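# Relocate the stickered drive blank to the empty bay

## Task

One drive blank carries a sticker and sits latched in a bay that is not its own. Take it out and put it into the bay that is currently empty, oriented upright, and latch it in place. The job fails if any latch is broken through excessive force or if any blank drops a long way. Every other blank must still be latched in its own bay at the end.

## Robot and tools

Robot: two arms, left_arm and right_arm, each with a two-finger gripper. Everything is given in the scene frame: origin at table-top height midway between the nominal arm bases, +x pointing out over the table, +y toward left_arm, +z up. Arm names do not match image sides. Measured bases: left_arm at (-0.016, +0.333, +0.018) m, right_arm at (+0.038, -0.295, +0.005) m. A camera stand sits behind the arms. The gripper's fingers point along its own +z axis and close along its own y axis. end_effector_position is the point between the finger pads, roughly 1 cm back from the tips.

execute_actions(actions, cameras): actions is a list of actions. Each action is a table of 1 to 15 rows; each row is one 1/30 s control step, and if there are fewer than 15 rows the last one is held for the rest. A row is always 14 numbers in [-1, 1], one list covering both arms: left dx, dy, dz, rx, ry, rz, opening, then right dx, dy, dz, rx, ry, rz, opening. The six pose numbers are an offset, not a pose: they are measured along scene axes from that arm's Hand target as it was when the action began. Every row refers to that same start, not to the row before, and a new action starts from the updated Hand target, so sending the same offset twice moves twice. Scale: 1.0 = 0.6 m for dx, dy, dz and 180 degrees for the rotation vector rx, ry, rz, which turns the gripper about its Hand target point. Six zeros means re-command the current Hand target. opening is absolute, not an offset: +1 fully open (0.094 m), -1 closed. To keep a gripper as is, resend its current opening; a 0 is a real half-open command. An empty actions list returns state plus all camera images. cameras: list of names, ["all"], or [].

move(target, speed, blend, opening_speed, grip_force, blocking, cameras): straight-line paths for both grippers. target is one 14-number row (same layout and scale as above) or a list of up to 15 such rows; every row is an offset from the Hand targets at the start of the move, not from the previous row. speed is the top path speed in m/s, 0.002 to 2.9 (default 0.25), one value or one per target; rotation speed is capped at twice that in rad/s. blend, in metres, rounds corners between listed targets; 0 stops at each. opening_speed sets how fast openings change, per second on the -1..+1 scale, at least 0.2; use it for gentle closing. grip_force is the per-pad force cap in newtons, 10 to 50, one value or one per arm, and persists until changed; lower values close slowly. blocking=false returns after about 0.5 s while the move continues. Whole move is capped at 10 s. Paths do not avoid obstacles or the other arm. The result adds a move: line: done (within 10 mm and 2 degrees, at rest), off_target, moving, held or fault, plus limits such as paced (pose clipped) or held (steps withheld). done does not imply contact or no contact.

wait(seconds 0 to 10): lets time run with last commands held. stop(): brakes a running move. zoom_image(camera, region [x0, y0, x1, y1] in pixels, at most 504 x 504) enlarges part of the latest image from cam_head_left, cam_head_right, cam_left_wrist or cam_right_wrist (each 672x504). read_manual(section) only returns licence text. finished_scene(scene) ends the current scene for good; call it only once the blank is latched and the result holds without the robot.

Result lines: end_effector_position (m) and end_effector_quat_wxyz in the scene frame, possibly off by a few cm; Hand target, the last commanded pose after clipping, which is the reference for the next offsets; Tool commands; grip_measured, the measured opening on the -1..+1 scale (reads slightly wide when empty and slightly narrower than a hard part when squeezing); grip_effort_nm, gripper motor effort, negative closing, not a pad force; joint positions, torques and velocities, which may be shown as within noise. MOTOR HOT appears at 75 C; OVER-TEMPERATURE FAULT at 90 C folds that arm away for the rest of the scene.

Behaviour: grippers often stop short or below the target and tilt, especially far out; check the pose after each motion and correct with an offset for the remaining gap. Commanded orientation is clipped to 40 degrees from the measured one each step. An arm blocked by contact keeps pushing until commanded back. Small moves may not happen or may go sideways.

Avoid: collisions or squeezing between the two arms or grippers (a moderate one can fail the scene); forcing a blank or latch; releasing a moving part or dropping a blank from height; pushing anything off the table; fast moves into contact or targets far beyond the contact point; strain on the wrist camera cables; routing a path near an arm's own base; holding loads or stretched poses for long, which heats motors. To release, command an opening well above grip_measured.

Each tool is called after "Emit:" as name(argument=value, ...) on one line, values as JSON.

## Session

Emit:
execute_actions(actions=[])

Emit:
zoom_image(camera="cam_head_right", region=[160, 60, 460, 280])

Emit:
zoom_image(camera="cam_head_left", region=[160, 60, 460, 280])

Scene clock: 0.00 s.
left_arm: end_effector_position=(+0.3427, +0.1907, +0.1817) grip_measured=+1.000 grip_effort_nm=n/a end_effector_quat_wxyz=(+0.338, -0.012, +0.902, -0.267) | right_arm: end_effector_position=(+0.3822, -0.2099, +0.1472) grip_measured=+1.000 grip_effort_nm=n/a end_effector_quat_wxyz=(+0.368, -0.031, +0.877, +0.308)
Joint positions: left_arm=[-0.249 1.325 0.895 -0.295 0.324 -0.408 0.094] | right_arm=[-0.05 1.269 0.708 -0.175 -0.638 0.166 0.094]
Joint velocities: within noise
Joint torques (N m): no reading
Heat: left arm: 33 °C; right arm: 31 °C.
Hand target: left_arm +0.3446, +0.1903, +0.1881; +0.345, -0.010, +0.899, -0.269 | right_arm +0.3838, -0.2100, +0.1515; +0.373, -0.032, +0.875, +0.307
Tool commands: left_gripper/opening=+1.0 right_gripper/opening=+1.0
camera_calibration:
cam_left_wrist: T_world_to_cam=[[-0.121226, -0.832313, 0.540888, 0.0912798], [-0.992481, 0.0923459, -0.0803381, 0.368919], [0.0169177, -0.54656, -0.837249, 0.368073], [0, 0, 0, 1]] pos_world=[0.370983, 0.243079, 0.288435]
cam_right_wrist: T_world_to_cam=[[0.299669, -0.830939, -0.468764, -0.22877], [-0.949494, -0.21183, -0.231494, 0.384223], [0.0930589, 0.51446, -0.85245, 0.314837], [0, 0, 0, 1]] pos_world=[0.404074, -0.270675, 0.25009]

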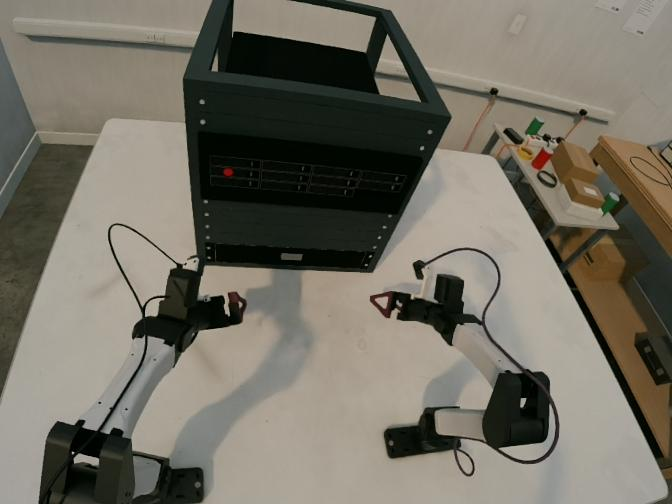

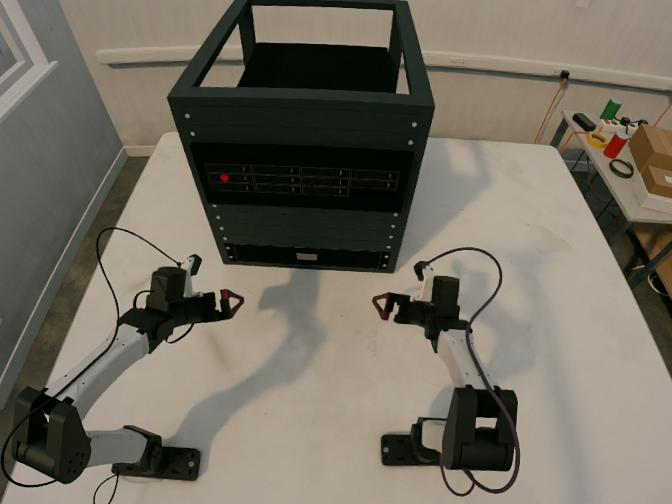

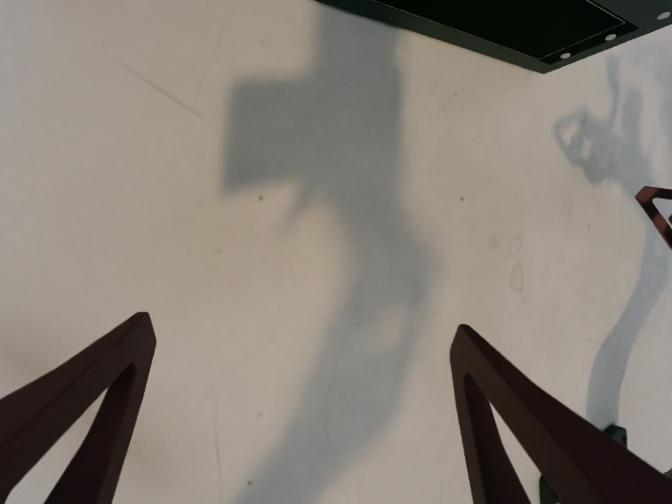

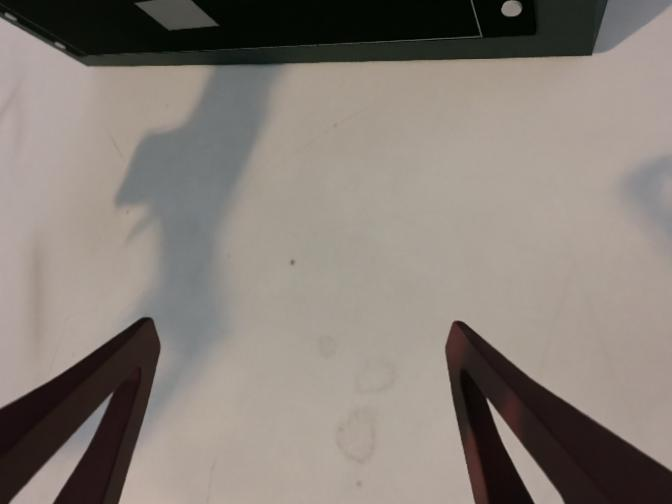

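Scaled by 1.680 from the camera's 672x504 image, which has a finer 960x720 frame.

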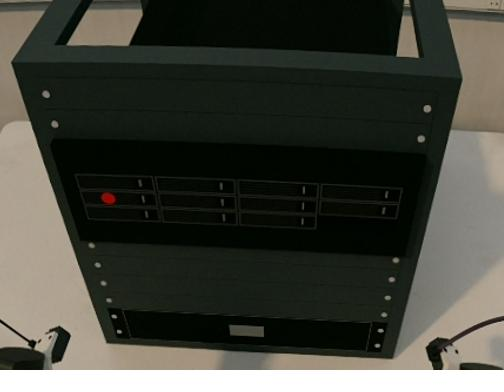

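Scaled by 1.680 from the camera's 672x504 image, which has a finer 960x720 frame.

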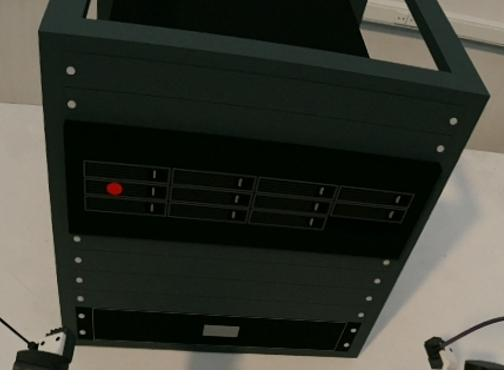

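Emit:
move(target=[0.092,0.06,0.64,0.1088,-0.1652,-0.0728,1,-0.03,0.3,0.414,-0.0769,-0.4305,-0.2025,-0.9], speed=0.25)

Emit:
wait(seconds=0.8, cameras=["all"])

Scene clock: 8.07 s.
left_arm: end_effector_position=(+0.3992, +0.2262, +0.5659) grip_measured=+1.000 grip_effort_nm=-0.01 end_effector_quat_wxyz=(+0.612, +0.185, +0.753, -0.155) | right_arm: end_effector_position=(+0.3734, -0.0257, +0.3803) grip_measured=-0.897 grip_effort_nm=-0.17 end_effector_quat_wxyz=(+0.859, -0.049, +0.510, -0.011)
Joint positions: left_arm=[-0.116 1.889 2.848 -1.18 0.378 0.076 0.094] | right_arm=[0.955 1.658 0.871 1.483 0.736 -0.619 0.005]
Joint torques (N m): left_arm=[0.95 -5.53 5.63 2.73 0.13 0.11] | right_arm=[0.1 -6.11 7.76 2 -0.4 -0.09]
Heat: left arm: 34 °C; right arm: 33 °C.
Hand target: left_arm +0.3997, +0.2264, +0.5722; +0.527, +0.218, +0.809, -0.145 | right_arm +0.3657, -0.0300, +0.3999; +0.893, +0.000, +0.450, +0.000
Off the commanded pose: left_arm 0.006 m, 12 deg | right_arm 0.021 m, 10 deg.
elbow stopped short (left arm): the move would have taken joint 3 (elbow) straighter than the controller allows.
joint sent to its limit (right arm) — joint 4 (wrist pitch), upper limit. The joint targets are off in orientation, not in position.
move: off_target (left_arm, right_arm)

Scene clock: 8.87 s.
left_arm: end_effector_position=(+0.3992, +0.2262, +0.5660) grip_measured=+1.000 grip_effort_nm=-0.02 end_effector_quat_wxyz=(+0.612, +0.185, +0.753, -0.155) | right_arm: end_effector_position=(+0.3734, -0.0257, +0.3803) grip_measured=-0.897 grip_effort_nm=-0.17 end_effector_quat_wxyz=(+0.859, -0.049, +0.510, -0.011)
Joint positions: left_arm=[-0.116 1.889 2.848 -1.18 0.378 0.076 0.094] | right_arm=[0.955 1.658 0.871 1.483 0.736 -0.62 0.005]
Joint torques (N m): left_arm=[0.95 -5.49 5.64 2.74 0.11 0.11] | right_arm=[0.16 -5.83 7.83 2.02 -0.43 -0.11]
Heat: left arm: 34 °C; right arm: 33 °C.
Hand target: left_arm +0.3997, +0.2264, +0.5722; +0.527, +0.218, +0.809, -0.145 | right_arm +0.3657, -0.0300, +0.3999; +0.893, +0.000, +0.450, +0.000
Tool commands: left_gripper/opening=+1.0 right_gripper/opening=-0.9
Off the commanded pose: left_arm 0.006 m, 12 deg | right_arm 0.021 m, 10 deg.
wait: 0.80 s; at rest by 0.17 s
camera_calibration:
cam_left_wrist: T_world_to_cam=[[-0.472722, -0.878123, 0.0737215, 0.33501], [-0.68645, 0.314494, -0.655653, 0.605815], [0.552559, -0.360547, -0.751455, 0.403882], [0, 0, 0, 1]] pos_world=[0.351059, 0.249274, 0.676006]
cam_right_wrist: T_world_to_cam=[[-0.0159476, -0.991937, 0.125728, -0.0761693], [-0.128517, -0.122668, -0.984091, 0.450847], [0.991579, -0.0318522, -0.125525, -0.206506], [0, 0, 0, 1]] pos_world=[0.261494, -0.0268284, 0.42733]

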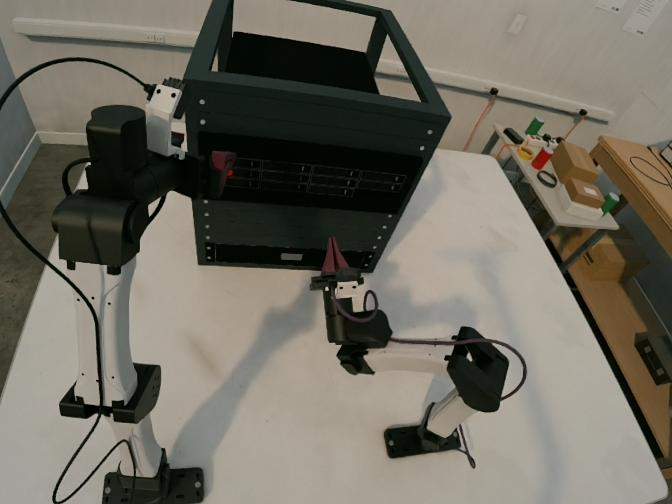

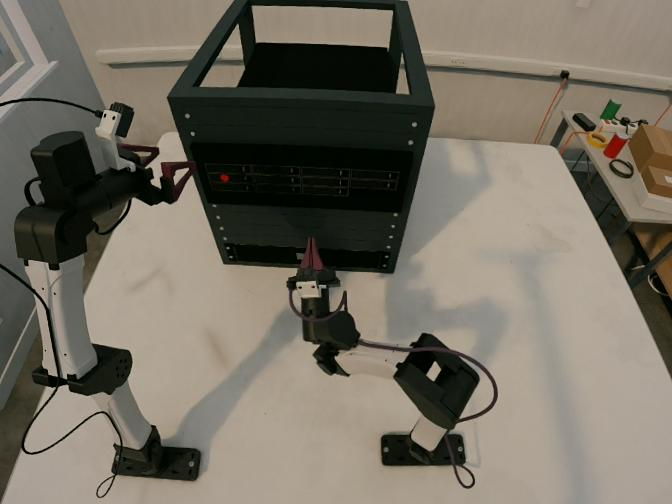

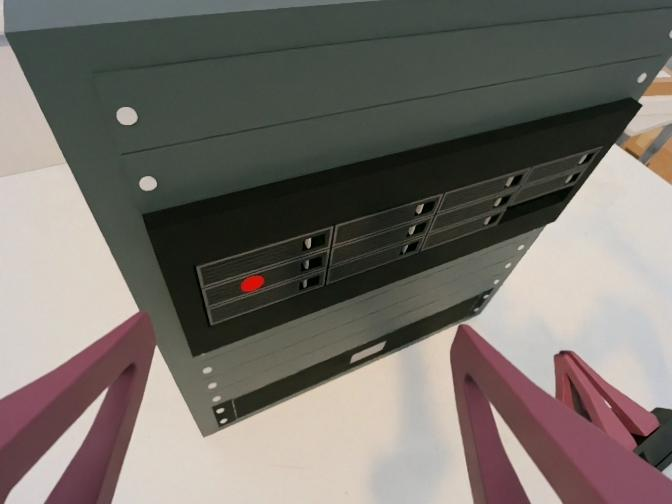

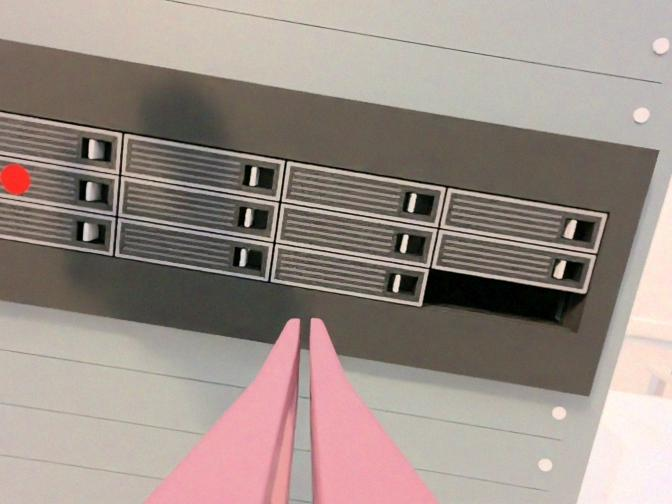

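Emit:
move(target=[0,0.1,0,0,0,0,1,0.12,0.258,0.01,0,0,0,-0.9], speed=0.15)

Emit:
wait(seconds=0.8, cameras=["cam_left_wrist","cam_right_wrist","cam_head_right"])

Scene clock: 14.40 s.
left_arm: end_effector_position=(+0.4010, +0.2869, +0.5695) grip_measured=+1.000 grip_effort_nm=-0.01 end_effector_quat_wxyz=(+0.622, +0.179, +0.748, -0.148) | right_arm: end_effector_position=(+0.4386, +0.1222, +0.4049) grip_measured=-0.897 grip_effort_nm=-0.17 end_effector_quat_wxyz=(+0.894, -0.005, +0.448, +0.001)
Joint positions: left_arm=[0.102 1.889 2.848 -1.179 0.574 0.122 0.094] | right_arm=[1.014 2.343 1.836 1.451 0.738 -0.757 0.005]
Joint torques (N m): left_arm=[0.77 -5.52 5.56 2.44 0.15 0.11] | right_arm=[0.24 -11.79 8.28 0.72 -0.2 -0.1]
Heat: left arm: 36 °C; right arm: 34 °C.
Hand target: left_arm +0.3997, +0.2864, +0.5722; +0.527, +0.218, +0.808, -0.145 | right_arm +0.4378, +0.1247, +0.4059; +0.893, +0.000, +0.450, +0.000
Off the commanded pose: left_arm 0.003 m, 14 deg | right_arm 0.003 m, 1 deg.
elbow stopped short (left arm): the move would have taken joint 3 (elbow) straighter than the controller allows.
move: off_target (left_arm)

Scene clock: 15.20 s.
left_arm: end_effector_position=(+0.4009, +0.2868, +0.5696) grip_measured=+1.000 grip_effort_nm=-0.01 end_effector_quat_wxyz=(+0.622, +0.180, +0.748, -0.148) | right_arm: end_effector_position=(+0.4386, +0.1222, +0.4049) grip_measured=-0.897 grip_effort_nm=-0.17 end_effector_quat_wxyz=(+0.894, -0.005, +0.448, +0.001)
Joint positions: left_arm=[0.102 1.889 2.848 -1.179 0.575 0.122 0.094] | right_arm=[1.014 2.343 1.836 1.451 0.738 -0.757 0.005]
Joint torques (N m): left_arm=[0.77 -5.5 5.55 2.44 0.14 0.11] | right_arm=[0.16 -11.7 8.28 0.73 -0.21 -0.07]
Heat: left arm: 36 °C; right arm: 34 °C.
Hand target: left_arm +0.3997, +0.2864, +0.5722; +0.527, +0.218, +0.808, -0.145 | right_arm +0.4378, +0.1247, +0.4059; +0.893, +0.000, +0.450, +0.000
Tool commands: left_gripper/opening=+1.0 right_gripper/opening=-0.9
Off the commanded pose: left_arm 0.003 m, 14 deg | right_arm 0.003 m, 1 deg.
wait: 0.80 s; at rest by 0.17 s
camera_calibration:
cam_left_wrist: T_world_to_cam=[[-0.459301, -0.88587, 0.0653965, 0.39022], [-0.677158, 0.301539, -0.671216, 0.599111], [0.57489, -0.352574, -0.738371, 0.408699], [0, 0, 0, 1]] pos_world=[0.349964, 0.309125, 0.678386]
cam_right_wrist: T_world_to_cam=[[-0.0447631, -0.998508, 0.0312871, 0.120231], [0.0114703, -0.0318301, -0.999427, 0.435339], [0.998932, -0.0443786, 0.012878, -0.321019], [0, 0, 0, 1]] pos_world=[0.321064, 0.119662, 0.435462]
Images, in order (width x height): cam_head_right 672x504, cam_left_wrist 672x504, cam_right_wrist 672x504.

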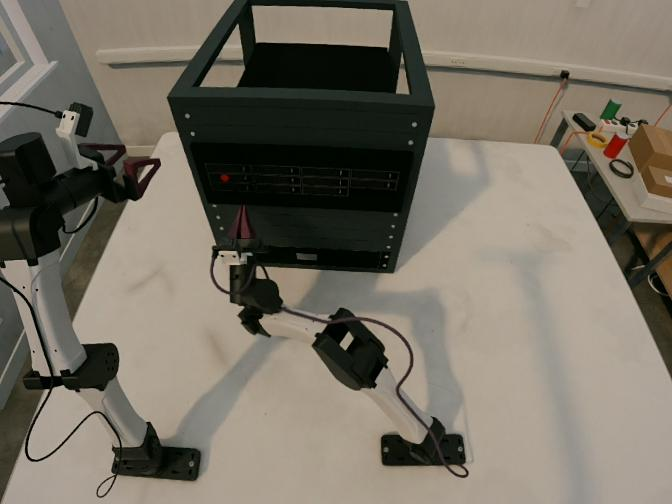

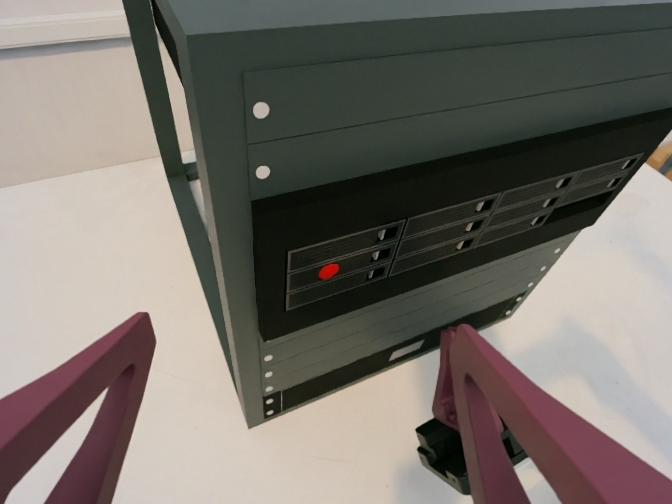

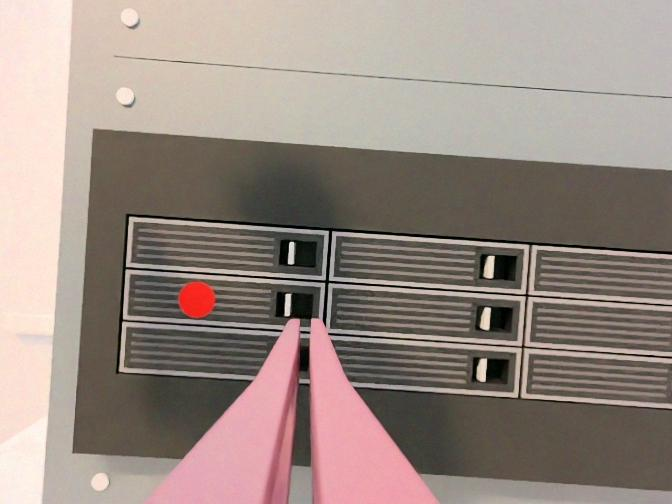

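Emit:
move(target=[0,0,0,0,0,0,1,0.12,0.009,-0.0015,0,0,0,-1], speed=0.12)

Emit:
wait(seconds=0.8, cameras=["cam_left_wrist","cam_right_wrist"])

Emit:
zoom_image(camera="cam_right_wrist", region=[220, 260, 400, 395])

Scene clock: 20.67 s.
left_arm: end_effector_position=(+0.4009, +0.2867, +0.5696) grip_measured=+1.000 grip_effort_nm=-0.02 end_effector_quat_wxyz=(+0.622, +0.180, +0.748, -0.149) | right_arm: end_effector_position=(+0.5092, +0.1259, +0.4041) grip_measured=-0.986 grip_effort_nm=-0.75 end_effector_quat_wxyz=(+0.891, +0.001, +0.454, -0.008)
Joint positions: left_arm=[0.102 1.889 2.848 -1.179 0.575 0.122 0.094] | right_arm=[0.911 2.542 2.212 1.205 0.698 -0.663 0.001]
Joint torques (N m): left_arm=[0.79 -5.52 5.53 2.46 0.14 0.11] | right_arm=[-0.25 -12.72 8.69 0.74 -0.49 0.15]
Heat: left arm: 37 °C; right arm: 35 °C.
Hand target: left_arm +0.3997, +0.2864, +0.5722; +0.527, +0.218, +0.808, -0.145 | right_arm +0.5097, +0.1303, +0.4048; +0.893, -0.001, +0.450, +0.000
Off the commanded pose: left_arm 0.003 m, 14 deg | right_arm 0.004 m, 1 deg.
elbow stopped short (left arm): the move would have taken joint 3 (elbow) straighter than the controller allows.
move: off_target (left_arm)

Scene clock: 21.47 s.
left_arm: end_effector_position=(+0.4009, +0.2867, +0.5696) grip_measured=+1.000 grip_effort_nm=-0.01 end_effector_quat_wxyz=(+0.622, +0.180, +0.748, -0.149) | right_arm: end_effector_position=(+0.5092, +0.1259, +0.4040) grip_measured=-0.986 grip_effort_nm=-0.75 end_effector_quat_wxyz=(+0.891, +0.001, +0.454, -0.008)
Joint positions: left_arm=[0.102 1.889 2.848 -1.179 0.575 0.122 0.094] | right_arm=[0.911 2.542 2.212 1.205 0.698 -0.663 0.001]
Joint torques (N m): left_arm=[0.76 -5.52 5.53 2.46 0.16 0.11] | right_arm=[-0.4 -12.82 8.57 0.73 -0.52 0.14]
Heat: left arm: 38 °C; right arm: 35 °C.
Hand target: left_arm +0.3997, +0.2864, +0.5722; +0.527, +0.218, +0.808, -0.145 | right_arm +0.5097, +0.1303, +0.4048; +0.893, -0.001, +0.450, +0.000
Tool commands: left_gripper/opening=+1.0 right_gripper/opening=-1.0
Off the commanded pose: left_arm 0.003 m, 14 deg | right_arm 0.004 m, 1 deg.
wait: 0.80 s; at rest by 0.17 s
camera_calibration:
cam_left_wrist: T_world_to_cam=[[-0.459524, -0.885749, 0.0654755, 0.390159], [-0.677062, 0.301637, -0.671269, 0.599015], [0.574825, -0.352795, -0.738317, 0.408811], [0, 0, 0, 1]] pos_world=[0.349863, 0.309124, 0.678386]
cam_right_wrist: T_world_to_cam=[[-0.0661509, -0.997359, 0.0299808, 0.138391], [-0.00220622, -0.0299003, -0.99955, 0.440435], [0.997807, -0.0661873, -0.000222458, -0.382799], [0, 0, 0, 1]] pos_world=[0.392086, 0.125859, 0.436002]
Images, in order (width x height): cam_left_wrist 672x504, cam_right_wrist 672x504.

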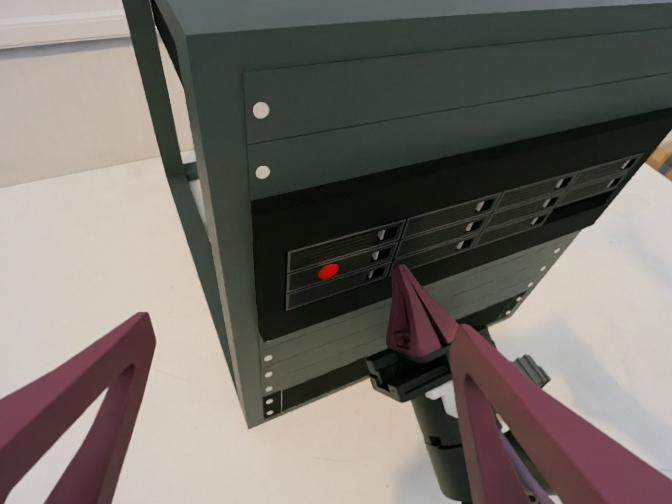

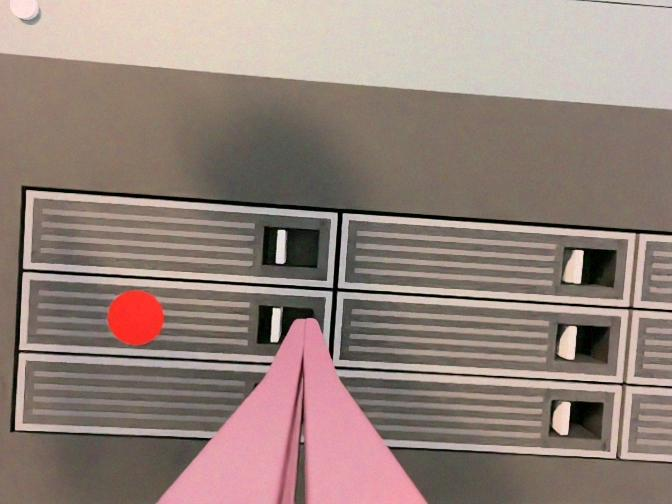

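Scaled by 2.800 from the camera's 672x504 image, which has a finer 960x720 frame.

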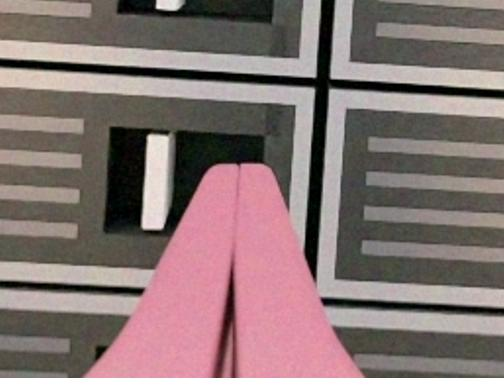

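Emit:
move(target=[[0,0,0,0,0,0,1,-0.035,0.006,0.008,0,0,0,-1],[0,0,0,0,0,0,1,0.012,0.0045,0.0035,0,0,0,-1]], speed=[0.12,0.06])

Emit:
wait(seconds=0.8, cameras=["cam_right_wrist"])

Emit:
zoom_image(camera="cam_right_wrist", region=[220, 260, 400, 395])

Scene clock: 25.43 s.
left_arm: end_effector_position=(+0.4009, +0.2867, +0.5696) grip_measured=+1.000 grip_effort_nm=-0.02 end_effector_quat_wxyz=(+0.622, +0.180, +0.748, -0.149) | right_arm: end_effector_position=(+0.5160, +0.1301, +0.4053) grip_measured=-0.986 grip_effort_nm=-0.76 end_effector_quat_wxyz=(+0.891, +0.000, +0.454, -0.008)
Joint positions: left_arm=[0.102 1.889 2.848 -1.179 0.575 0.122 0.094] | right_arm=[0.906 2.584 2.298 1.155 0.693 -0.656 0.001]
Joint torques (N m): left_arm=[0.77 -5.55 5.55 2.45 0.16 0.12] | right_arm=[-0.51 -13.16 8.57 0.74 -0.49 0.14]
Heat: left arm: 38 °C; right arm: 36 °C.
Hand target: left_arm +0.3997, +0.2864, +0.5722; +0.527, +0.218, +0.808, -0.145 | right_arm +0.5169, +0.1328, +0.4072; +0.893, +0.000, +0.450, +0.000
Off the commanded pose: left_arm 0.003 m, 14 deg | right_arm 0.003 m, 1 deg.
elbow stopped short (left arm): the move would have taken joint 3 (elbow) straighter than the controller allows.
move: off_target (left_arm)

Scene clock: 26.23 s.
left_arm: end_effector_position=(+0.4009, +0.2867, +0.5696) grip_measured=+1.000 grip_effort_nm=-0.02 end_effector_quat_wxyz=(+0.622, +0.180, +0.748, -0.149) | right_arm: end_effector_position=(+0.5161, +0.1302, +0.4053) grip_measured=-0.986 grip_effort_nm=-0.75 end_effector_quat_wxyz=(+0.891, +0.000, +0.454, -0.008)
Joint positions: left_arm=[0.102 1.889 2.848 -1.179 0.575 0.122 0.094] | right_arm=[0.906 2.584 2.298 1.155 0.693 -0.656 0.001]
Joint torques (N m): left_arm=[0.81 -5.57 5.59 2.45 0.14 0.11] | right_arm=[-0.44 -13.24 8.68 0.77 -0.49 0.16]
Heat: left arm: 38 °C; right arm: 36 °C.
Hand target: left_arm +0.3997, +0.2864, +0.5722; +0.527, +0.218, +0.808, -0.145 | right_arm +0.5169, +0.1328, +0.4072; +0.893, +0.000, +0.450, +0.000
Tool commands: left_gripper/opening=+1.0 right_gripper/opening=-1.0
Off the commanded pose: left_arm 0.003 m, 14 deg | right_arm 0.003 m, 1 deg.
wait: 0.80 s; at rest by 0.17 s
camera_calibration:
cam_right_wrist: T_world_to_cam=[[-0.064218, -0.997447, 0.0312342, 0.141491], [-0.00312698, -0.0310975, -0.999511, 0.442469], [0.997931, -0.0642843, -0.00112198, -0.389221], [0, 0, 0, 1]] pos_world=[0.398885, 0.129868, 0.437397]
Images, in order (width x height): cam_right_wrist 672x504.

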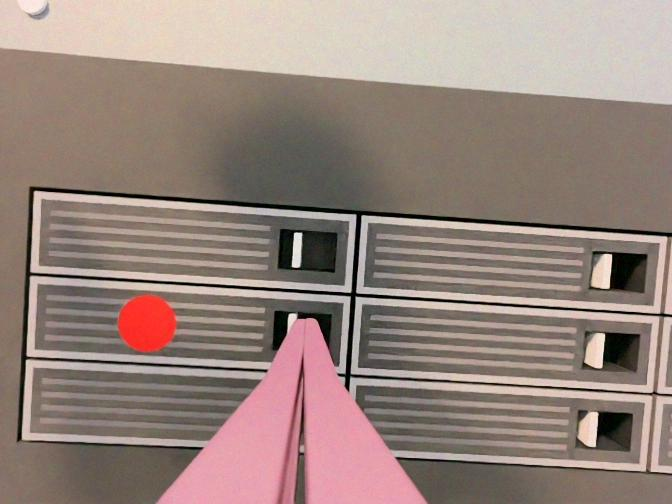

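Scaled by 2.800 from the camera's 672x504 image, which has a finer 960x720 frame.

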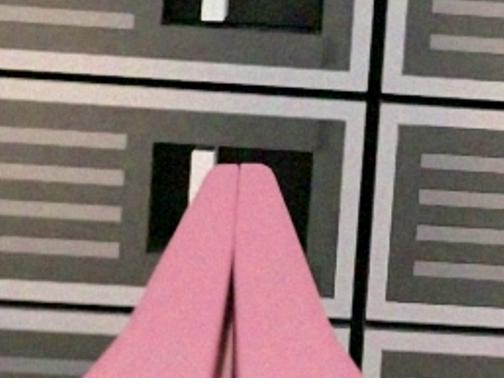

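Emit:
move(target=[[0,0,0,0,0,0,1,-0.035,-0.003,0.008,0,0,0,-1],[0,0,0,0,0,0,1,0.01,-0.005,0.003,0,0,0,-1]], speed=[0.12,0.06])

Emit:
wait(seconds=0.8, cameras=["cam_right_wrist"])

Emit:
zoom_image(camera="cam_right_wrist", region=[220, 260, 400, 395])

Scene clock: 29.27 s.
left_arm: end_effector_position=(+0.4009, +0.2867, +0.5696) grip_measured=+1.000 grip_effort_nm=-0.01 end_effector_quat_wxyz=(+0.622, +0.180, +0.748, -0.149) | right_arm: end_effector_position=(+0.5221, +0.1275, +0.4068) grip_measured=-0.986 grip_effort_nm=-0.75 end_effector_quat_wxyz=(+0.891, +0.000, +0.454, -0.008)
Joint positions: left_arm=[0.102 1.889 2.848 -1.179 0.575 0.122 0.094] | right_arm=[0.894 2.591 2.32 1.133 0.685 -0.644 0.001]
Joint torques (N m): left_arm=[0.8 -5.53 5.55 2.46 0.16 0.11] | right_arm=[-0.58 -13.26 8.68 0.82 -0.47 0.12]
Heat: left arm: 39 °C; right arm: 38 °C.
Hand target: left_arm +0.3997, +0.2864, +0.5722; +0.527, +0.218, +0.808, -0.145 | right_arm +0.5229, +0.1300, +0.4088; +0.893, +0.000, +0.450, +0.000
Off the commanded pose: left_arm 0.003 m, 14 deg | right_arm 0.003 m, 1 deg.
elbow stopped short (left arm): the move would have taken joint 3 (elbow) straighter than the controller allows.
move: off_target (left_arm)

Scene clock: 30.07 s.
left_arm: end_effector_position=(+0.4009, +0.2867, +0.5696) grip_measured=+1.000 grip_effort_nm=-0.01 end_effector_quat_wxyz=(+0.622, +0.180, +0.748, -0.149) | right_arm: end_effector_position=(+0.5221, +0.1275, +0.4068) grip_measured=-0.986 grip_effort_nm=-0.75 end_effector_quat_wxyz=(+0.891, +0.000, +0.454, -0.008)
Joint positions: left_arm=[0.102 1.889 2.848 -1.179 0.575 0.122 0.094] | right_arm=[0.894 2.591 2.32 1.133 0.685 -0.644 0.001]
Joint torques (N m): left_arm=[0.77 -5.53 5.53 2.45 0.15 0.11] | right_arm=[-0.54 -13.26 8.8 0.8 -0.49 0.12]
Heat: left arm: 39 °C; right arm: 38 °C.
Hand target: left_arm +0.3997, +0.2864, +0.5722; +0.527, +0.218, +0.808, -0.145 | right_arm +0.5229, +0.1300, +0.4089; +0.893, +0.000, +0.450, +0.000
Tool commands: left_gripper/opening=+1.0 right_gripper/opening=-1.0
Off the commanded pose: left_arm 0.003 m, 14 deg | right_arm 0.003 m, 1 deg.
wait: 0.80 s; at rest by 0.17 s
camera_calibration:
cam_right_wrist: T_world_to_cam=[[-0.064203, -0.997422, 0.0320382, 0.138881], [-0.00327723, -0.0318935, -0.999486, 0.444057], [0.997931, -0.064275, -0.00122112, -0.395432], [0, 0, 0, 1]] pos_world=[0.404986, 0.127269, 0.438896]
Images, in order (width x height): cam_right_wrist 672x504.

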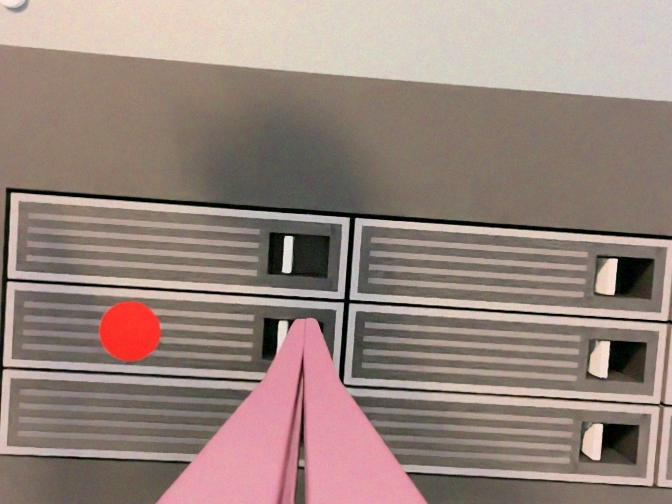

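Scaled by 2.800 from the camera's 672x504 image, which has a finer 960x720 frame.

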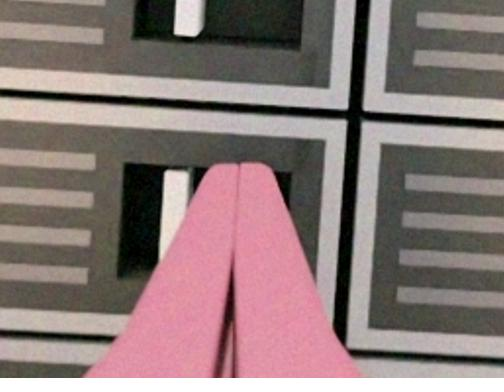

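Emit:
move(target=[0,0,0,0,0,0,1,0.011,0,0,0,0,0,-1], speed=0.03)

Emit:
wait(seconds=0.8, cameras=["cam_right_wrist"])

Emit:
zoom_image(camera="cam_right_wrist", region=[220, 260, 400, 395])

Scene clock: 31.87 s.
left_arm: end_effector_position=(+0.4009, +0.2867, +0.5696) grip_measured=+1.000 grip_effort_nm=-0.02 end_effector_quat_wxyz=(+0.622, +0.180, +0.748, -0.149) | right_arm: end_effector_position=(+0.5250, +0.1308, +0.4080) grip_measured=-0.986 grip_effort_nm=-0.75 end_effector_quat_wxyz=(+0.891, -0.001, +0.454, -0.004)
Joint positions: left_arm=[0.102 1.889 2.848 -1.179 0.575 0.122 0.094] | right_arm=[0.893 2.617 2.374 1.101 0.68 -0.635 0.001]
Joint torques (N m): left_arm=[0.79 -5.53 5.57 2.45 0.15 0.11] | right_arm=[-1.28 -13.24 8.84 0.74 -0.5 0.16]
Heat: left arm: 39 °C; right arm: 39 °C.
Hand target: left_arm +0.3997, +0.2864, +0.5722; +0.527, +0.218, +0.808, -0.145 | right_arm +0.5295, +0.1300, +0.4089; +0.893, +0.000, +0.450, +0.000
Off the commanded pose: left_arm 0.003 m, 14 deg | right_arm 0.005 m, 1 deg.
elbow stopped short (left arm): the move would have taken joint 3 (elbow) straighter than the controller allows.
move: off_target (left_arm)

Scene clock: 32.67 s.
left_arm: end_effector_position=(+0.4009, +0.2867, +0.5696) grip_measured=+1.000 grip_effort_nm=-0.02 end_effector_quat_wxyz=(+0.622, +0.180, +0.748, -0.149) | right_arm: end_effector_position=(+0.5250, +0.1307, +0.4082) grip_measured=-0.986 grip_effort_nm=-0.75 end_effector_quat_wxyz=(+0.891, -0.001, +0.454, -0.004)
Joint positions: left_arm=[0.102 1.889 2.848 -1.179 0.575 0.122 0.094] | right_arm=[0.893 2.617 2.374 1.101 0.68 -0.635 0.001]
Joint torques (N m): left_arm=[0.81 -5.55 5.55 2.45 0.15 0.11] | right_arm=[-1.2 -13.33 8.65 0.77 -0.46 0.15]
Heat: left arm: 39 °C; right arm: 39 °C.
Hand target: left_arm +0.3997, +0.2864, +0.5722; +0.527, +0.218, +0.808, -0.145 | right_arm +0.5294, +0.1299, +0.4091; +0.893, +0.000, +0.450, +0.000
Tool commands: left_gripper/opening=+1.0 right_gripper/opening=-1.0
Off the commanded pose: left_arm 0.003 m, 14 deg | right_arm 0.005 m, 1 deg.
wait: 0.80 s; at rest by 0.17 s
camera_calibration:
cam_right_wrist: T_world_to_cam=[[-0.0566678, -0.997954, 0.0296108, 0.139314], [-0.00150148, -0.0295732, -0.999561, 0.444354], [0.998392, -0.0566874, 0.000177439, -0.399861], [0, 0, 0, 1]] pos_world=[0.40778, 0.129503, 0.440104]
Images, in order (width x height): cam_right_wrist 672x504.

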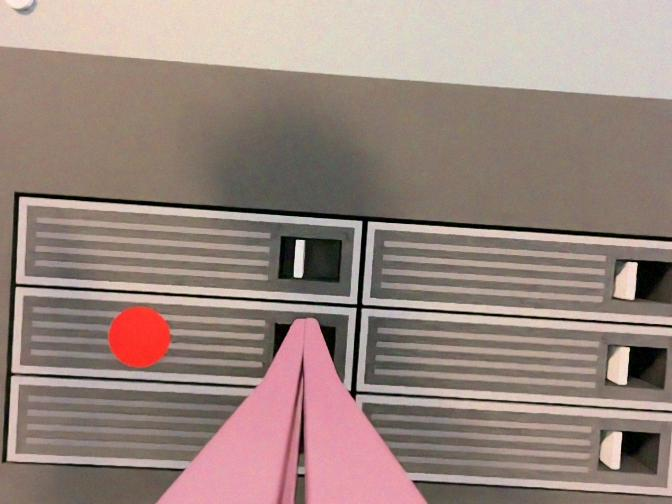

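Scaled by 2.800 from the camera's 672x504 image, which has a finer 960x720 frame.

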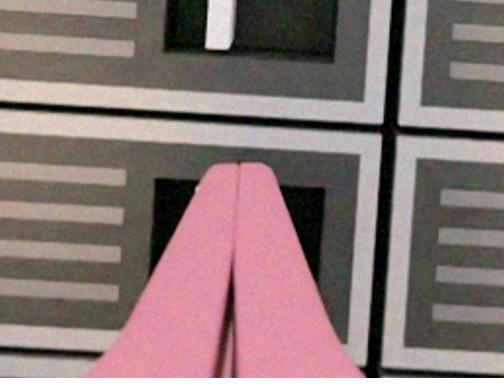

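Emit:
move(target=[[0,0,0,0,0,0,1,-0.03,-0.009,0.0,0,0,0,-1],[0,0,0,0,0,0,1,-0.004,-0.003,-0.002,0,0,0,-1],[0,0,0,0,0,0,1,0.005,-0.004,-0.002,0,0,0,-1]], speed=[0.12,0.06,0.03])

Emit:
wait(seconds=0.8, cameras=["cam_right_wrist"])

Emit:
zoom_image(camera="cam_right_wrist", region=[220, 260, 400, 395])

Scene clock: 37.77 s.
left_arm: end_effector_position=(+0.4009, +0.2867, +0.5696) grip_measured=+1.000 grip_effort_nm=-0.02 end_effector_quat_wxyz=(+0.622, +0.180, +0.748, -0.149) | right_arm: end_effector_position=(+0.5282, +0.1275, +0.4079) grip_measured=-0.986 grip_effort_nm=-0.75 end_effector_quat_wxyz=(+0.892, +0.000, +0.453, -0.004)
Joint positions: left_arm=[0.102 1.889 2.848 -1.179 0.575 0.122 0.094] | right_arm=[0.884 2.615 2.368 1.103 0.673 -0.629 0.001]
Joint torques (N m): left_arm=[0.79 -5.52 5.5 2.45 0.15 0.12] | right_arm=[-1.03 -13.04 8.65 0.8 -0.45 0.15]
Heat: left arm: 40 °C; right arm: 42 °C.
Hand target: left_arm +0.3997, +0.2864, +0.5722; +0.527, +0.218, +0.808, -0.145 | right_arm +0.5326, +0.1274, +0.4077; +0.893, +0.000, +0.450, +0.000
Off the commanded pose: left_arm 0.003 m, 14 deg | right_arm 0.004 m, 1 deg.
elbow stopped short (left arm): the move would have taken joint 3 (elbow) straighter than the controller allows.
move: off_target (left_arm)

Scene clock: 38.57 s.
left_arm: end_effector_position=(+0.4009, +0.2867, +0.5696) grip_measured=+1.000 grip_effort_nm=-0.02 end_effector_quat_wxyz=(+0.622, +0.180, +0.748, -0.149) | right_arm: end_effector_position=(+0.5282, +0.1275, +0.4079) grip_measured=-0.986 grip_effort_nm=-0.75 end_effector_quat_wxyz=(+0.892, +0.000, +0.453, -0.004)
Joint positions: left_arm=[0.102 1.889 2.848 -1.179 0.575 0.122 0.094] | right_arm=[0.884 2.615 2.368 1.103 0.673 -0.629 0.001]
Joint torques (N m): left_arm=[0.77 -5.56 5.57 2.46 0.14 0.11] | right_arm=[-1.13 -13.24 8.7 0.81 -0.49 0.15]
Heat: left arm: 40 °C; right arm: 42 °C.
Hand target: left_arm +0.3997, +0.2864, +0.5722; +0.527, +0.218, +0.808, -0.145 | right_arm +0.5326, +0.1274, +0.4077; +0.893, +0.000, +0.450, +0.000
Tool commands: left_gripper/opening=+1.0 right_gripper/opening=-1.0
Off the commanded pose: left_arm 0.003 m, 14 deg | right_arm 0.004 m, 1 deg.
wait: 0.80 s; at rest by 0.17 s
camera_calibration:
cam_right_wrist: T_world_to_cam=[[-0.0572299, -0.99794, 0.0289911, 0.136915], [0.000614568, -0.0290739, -0.999577, 0.442851], [0.998361, -0.0571879, 0.0022772, -0.404078], [0, 0, 0, 1]] pos_world=[0.410979, 0.1264, 0.439615]
Images, in order (width x height): cam_right_wrist 672x504.

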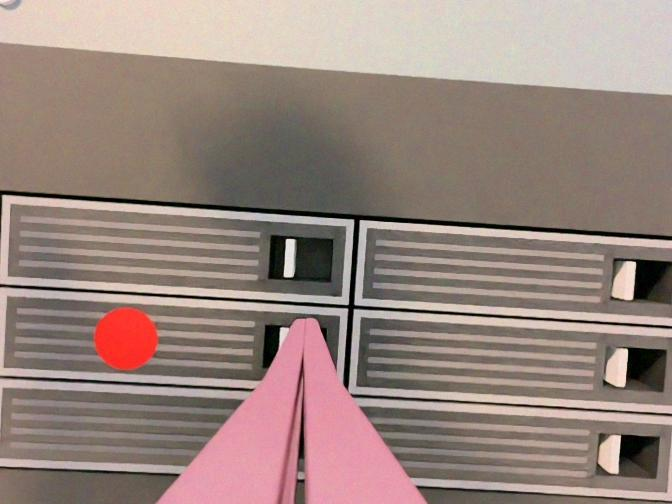

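Scaled by 2.800 from the camera's 672x504 image, which has a finer 960x720 frame.

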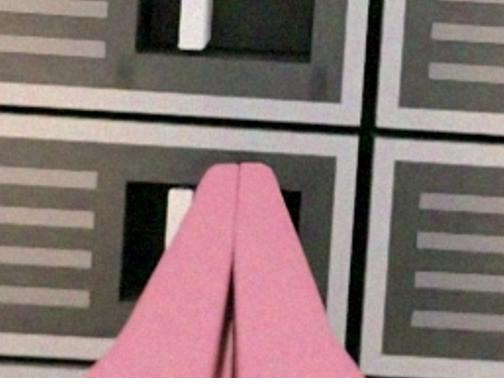

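Emit:
move(target=[0,0,0,0,0,0,1,0,0,0,0,0,0,-0.80], opening_speed=0.3, grip_force=40)

Emit:
wait(seconds=0.8, cameras=["cam_right_wrist"])

Emit:
zoom_image(camera="cam_right_wrist", region=[220, 260, 400, 395])

Scene clock: 40.17 s.
left_arm: end_effector_position=(+0.4009, +0.2867, +0.5696) grip_measured=+1.000 grip_effort_nm=-0.02 end_effector_quat_wxyz=(+0.622, +0.180, +0.748, -0.149) | right_arm: end_effector_position=(+0.5282, +0.1283, +0.4079) grip_measured=-0.803 grip_effort_nm=0.16 end_effector_quat_wxyz=(+0.892, -0.002, +0.452, -0.004)
Joint positions: left_arm=[0.102 1.889 2.848 -1.179 0.575 0.122 0.094] | right_arm=[0.884 2.615 2.368 1.1 0.67 -0.628 0.009]
Joint torques (N m): left_arm=[0.8 -5.5 5.57 2.46 0.15 0.11] | right_arm=[-1.26 -13.15 8.85 0.79 -0.42 0.16]
Heat: left arm: 40 °C; right arm: 42 °C.
Hand target: left_arm +0.3997, +0.2864, +0.5722; +0.527, +0.218, +0.808, -0.145 | right_arm +0.5326, +0.1274, +0.4077; +0.893, +0.000, +0.450, +0.000
Off the commanded pose: left_arm 0.003 m, 14 deg | right_arm 0.004 m, 1 deg.
elbow stopped short (left arm): the move would have taken joint 3 (elbow) straighter than the controller allows.
grip_force (N): 40, 40
move: off_target (left_arm)

Scene clock: 40.97 s.
left_arm: end_effector_position=(+0.4009, +0.2867, +0.5696) grip_measured=+1.000 grip_effort_nm=-0.01 end_effector_quat_wxyz=(+0.622, +0.180, +0.748, -0.149) | right_arm: end_effector_position=(+0.5282, +0.1283, +0.4079) grip_measured=-0.803 grip_effort_nm=0.16 end_effector_quat_wxyz=(+0.892, -0.002, +0.452, -0.004)
Joint positions: left_arm=[0.102 1.889 2.848 -1.179 0.575 0.122 0.094] | right_arm=[0.884 2.615 2.368 1.1 0.67 -0.628 0.009]
Joint torques (N m): left_arm=[0.77 -5.53 5.5 2.46 0.14 0.11] | right_arm=[-1.24 -13.15 8.79 0.82 -0.41 0.14]
Heat: left arm: 40 °C; right arm: 42 °C.
Hand target: left_arm +0.3997, +0.2864, +0.5722; +0.527, +0.218, +0.808, -0.145 | right_arm +0.5326, +0.1274, +0.4077; +0.893, +0.000, +0.450, +0.000
Tool commands: left_gripper/opening=+1.0 right_gripper/opening=-0.8
Off the commanded pose: left_arm 0.003 m, 14 deg | right_arm 0.004 m, 1 deg.
grip_force (N): 40, 40
wait: 0.80 s; at rest by 0.17 s
camera_calibration:
cam_right_wrist: T_world_to_cam=[[-0.0548462, -0.99798, 0.0320504, 0.135111], [0.00121696, -0.0321655, -0.999482, 0.44287], [0.998494, -0.0547788, 0.00297865, -0.404715], [0, 0, 0, 1]] pos_world=[0.410977, 0.126914, 0.439515]
Images, in order (width x height): cam_right_wrist 672x504.

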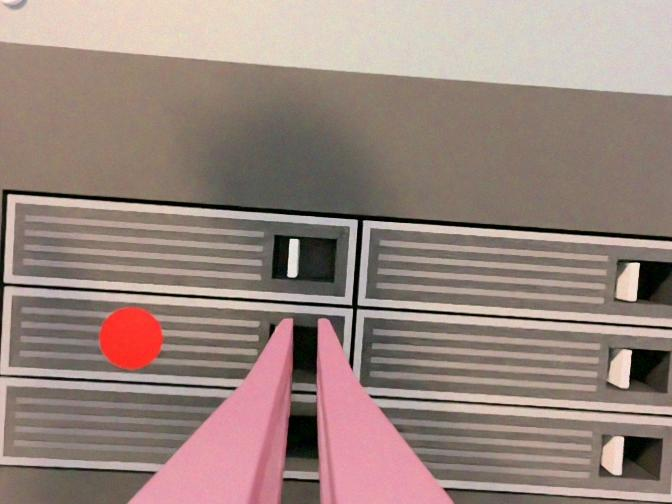

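Scaled by 2.800 from the camera's 672x504 image, which has a finer 960x720 frame.

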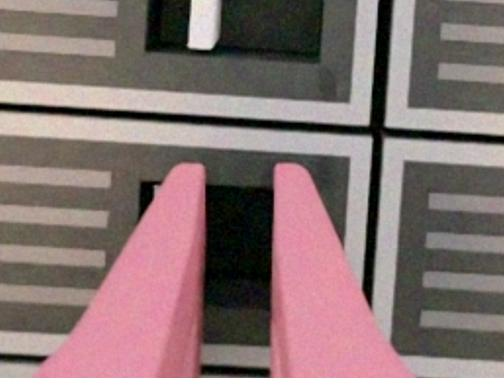

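Emit:
move(target=[0,0,0,0,0,0,1,0,0,0,0,0,0,-0.70], opening_speed=0.3)

Emit:
wait(seconds=0.8, cameras=["cam_right_wrist"])

Emit:
zoom_image(camera="cam_right_wrist", region=[220, 260, 400, 395])

Scene clock: 42.00 s.
left_arm: end_effector_position=(+0.4009, +0.2867, +0.5696) grip_measured=+1.000 grip_effort_nm=-0.01 end_effector_quat_wxyz=(+0.622, +0.180, +0.748, -0.149) | right_arm: end_effector_position=(+0.5277, +0.1298, +0.4085) grip_measured=-0.704 grip_effort_nm=0.19 end_effector_quat_wxyz=(+0.893, -0.006, +0.450, -0.002)
Joint positions: left_arm=[0.102 1.889 2.848 -1.179 0.575 0.122 0.094] | right_arm=[0.884 2.615 2.368 1.1 0.662 -0.628 0.014]
Joint velocities: left_arm=[-0.012 -0.022 -0.046 -0.037 -0.037 0.007 0] | right_arm=[within noise]
Joint torques (N m): left_arm=[0.81 -5.49 5.55 2.45 0.15 0.11] | right_arm=[-1.16 -13.01 8.85 0.8 -0.34 0.15]
Heat: left arm: 40 °C; right arm: 42 °C.
Hand target: left_arm +0.3997, +0.2864, +0.5722; +0.527, +0.218, +0.808, -0.145 | right_arm +0.5325, +0.1274, +0.4077; +0.893, +0.000, +0.450, +0.000
Off the commanded pose: left_arm 0.003 m, 14 deg | right_arm 0.006 m, 1 deg.
elbow stopped short (left arm): the move would have taken joint 3 (elbow) straighter than the controller allows.
grip_force (N): 40, 40
move: off_target (left_arm)

Scene clock: 42.80 s.
left_arm: end_effector_position=(+0.4009, +0.2867, +0.5696) grip_measured=+1.000 grip_effort_nm=-0.01 end_effector_quat_wxyz=(+0.622, +0.180, +0.748, -0.149) | right_arm: end_effector_position=(+0.5277, +0.1298, +0.4085) grip_measured=-0.704 grip_effort_nm=0.19 end_effector_quat_wxyz=(+0.893, -0.006, +0.450, -0.002)
Joint positions: left_arm=[0.102 1.889 2.848 -1.179 0.575 0.122 0.094] | right_arm=[0.884 2.615 2.368 1.1 0.662 -0.628 0.014]
Joint torques (N m): left_arm=[0.83 -5.55 5.56 2.45 0.15 0.11] | right_arm=[-1.24 -13.08 8.87 0.82 -0.29 0.15]
Heat: left arm: 40 °C; right arm: 42 °C.
Hand target: left_arm +0.3997, +0.2864, +0.5722; +0.527, +0.218, +0.808, -0.145 | right_arm +0.5325, +0.1274, +0.4077; +0.893, +0.000, +0.450, +0.000
Tool commands: left_gripper/opening=+1.0 right_gripper/opening=-0.7
Off the commanded pose: left_arm 0.003 m, 14 deg | right_arm 0.006 m, 1 deg.
grip_force (N): 40, 40
wait: 0.80 s; at rest by 0.17 s
camera_calibration:
cam_right_wrist: T_world_to_cam=[[-0.0486034, -0.998176, 0.0358167, 0.131707], [0.00573463, -0.0361373, -0.99933, 0.441602], [0.998802, -0.0483655, 0.00748056, -0.406889], [0, 0, 0, 1]] pos_world=[0.410271, 0.127746, 0.439633]
Images, in order (width x height): cam_right_wrist 672x504.

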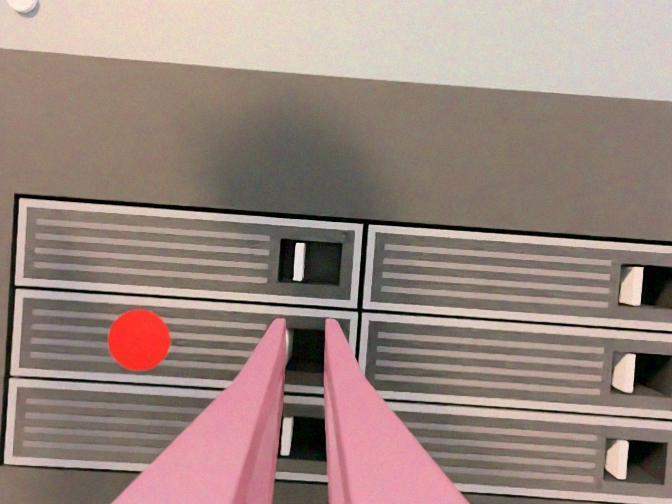

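Scaled by 2.800 from the camera's 672x504 image, which has a finer 960x720 frame.

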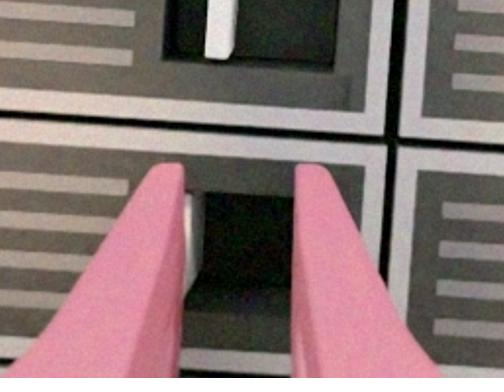

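Emit:
move(target=[[0,0,0,0,0,0,1,0,0,0,0,0,0,-1],[0,0,0,0,0,0,1,-0.04,-0.005,0.002,0,0,0,-1],[0,0,0,0,0,0,1,-0.01,0.0005,0.002,0,0,0,-1],[0,0,0,0,0,0,1,0.007,0,0.002,0,0,0,-1]], speed=[0.1,0.12,0.06,0.03])

Emit:
wait(seconds=0.8, cameras=["cam_right_wrist"])

Emit:
zoom_image(camera="cam_right_wrist", region=[220, 260, 400, 395])

Scene clock: 48.37 s.
left_arm: end_effector_position=(+0.4009, +0.2867, +0.5696) grip_measured=+1.000 grip_effort_nm=-0.01 end_effector_quat_wxyz=(+0.622, +0.180, +0.748, -0.149) | right_arm: end_effector_position=(+0.5282, +0.1289, +0.4108) grip_measured=-0.986 grip_effort_nm=-0.75 end_effector_quat_wxyz=(+0.894, +0.002, +0.447, +0.002)
Joint positions: left_arm=[0.102 1.889 2.848 -1.179 0.575 0.122 0.094] | right_arm=[0.884 2.633 2.405 1.095 0.665 -0.623 0.001]
Joint torques (N m): left_arm=[0.76 -5.56 5.59 2.46 0.15 0.11] | right_arm=[-1.7 -13.29 8.87 0.59 -0.37 0.12]
Heat: left arm: 41 °C; right arm: 44 °C.
Hand target: left_arm +0.3997, +0.2864, +0.5722; +0.527, +0.218, +0.808, -0.145 | right_arm +0.5367, +0.1276, +0.4088; +0.893, +0.000, +0.450, +0.000
Off the commanded pose: left_arm 0.003 m, 14 deg | right_arm 0.009 m, 0 deg.
elbow stopped short (left arm): the move would have taken joint 3 (elbow) straighter than the controller allows.
grip_force (N): 40, 40
move: off_target (left_arm)

Scene clock: 49.17 s.
left_arm: end_effector_position=(+0.4009, +0.2867, +0.5696) grip_measured=+1.000 grip_effort_nm=-0.01 end_effector_quat_wxyz=(+0.622, +0.180, +0.748, -0.149) | right_arm: end_effector_position=(+0.5282, +0.1289, +0.4108) grip_measured=-0.986 grip_effort_nm=-0.75 end_effector_quat_wxyz=(+0.894, +0.002, +0.447, +0.002)
Joint positions: left_arm=[0.102 1.889 2.848 -1.179 0.575 0.122 0.094] | right_arm=[0.884 2.633 2.405 1.095 0.665 -0.623 0.001]
Joint torques (N m): left_arm=[0.79 -5.56 5.52 2.45 0.15 0.11] | right_arm=[-1.66 -13.46 8.87 0.6 -0.36 0.15]
Heat: left arm: 41 °C; right arm: 44 °C.
Hand target: left_arm +0.3997, +0.2864, +0.5722; +0.527, +0.218, +0.808, -0.145 | right_arm +0.5367, +0.1276, +0.4088; +0.893, +0.000, +0.450, +0.000
Tool commands: left_gripper/opening=+1.0 right_gripper/opening=-1.0
Off the commanded pose: left_arm 0.003 m, 14 deg | right_arm 0.009 m, 0 deg.
grip_force (N): 40, 40
wait: 0.80 s; at rest by 0.17 s
camera_calibration:
cam_right_wrist: T_world_to_cam=[[-0.0492846, -0.998599, 0.0192825, 0.138085], [0.0130069, -0.019946, -0.999716, 0.438136], [0.9987, -0.0490198, 0.0139717, -0.409992], [0, 0, 0, 1]] pos_world=[0.410566, 0.126533, 0.441077]
Images, in order (width x height): cam_right_wrist 672x504.

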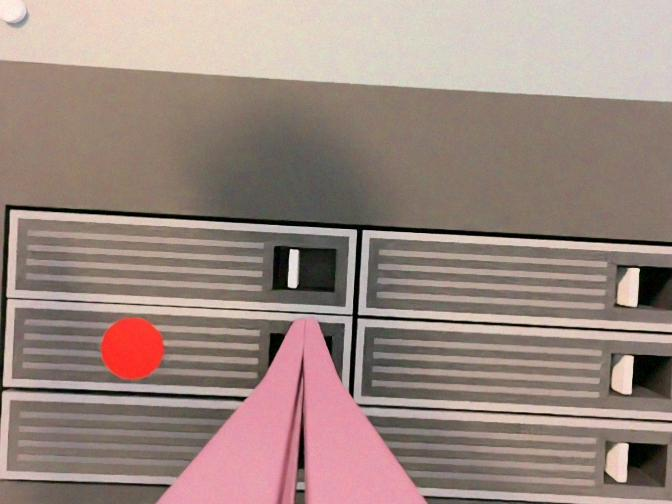

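Scaled by 2.800 from the camera's 672x504 image, which has a finer 960x720 frame.

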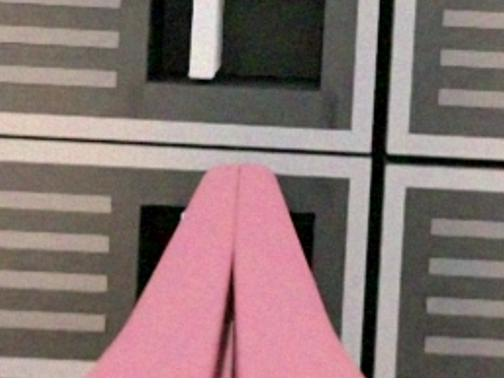

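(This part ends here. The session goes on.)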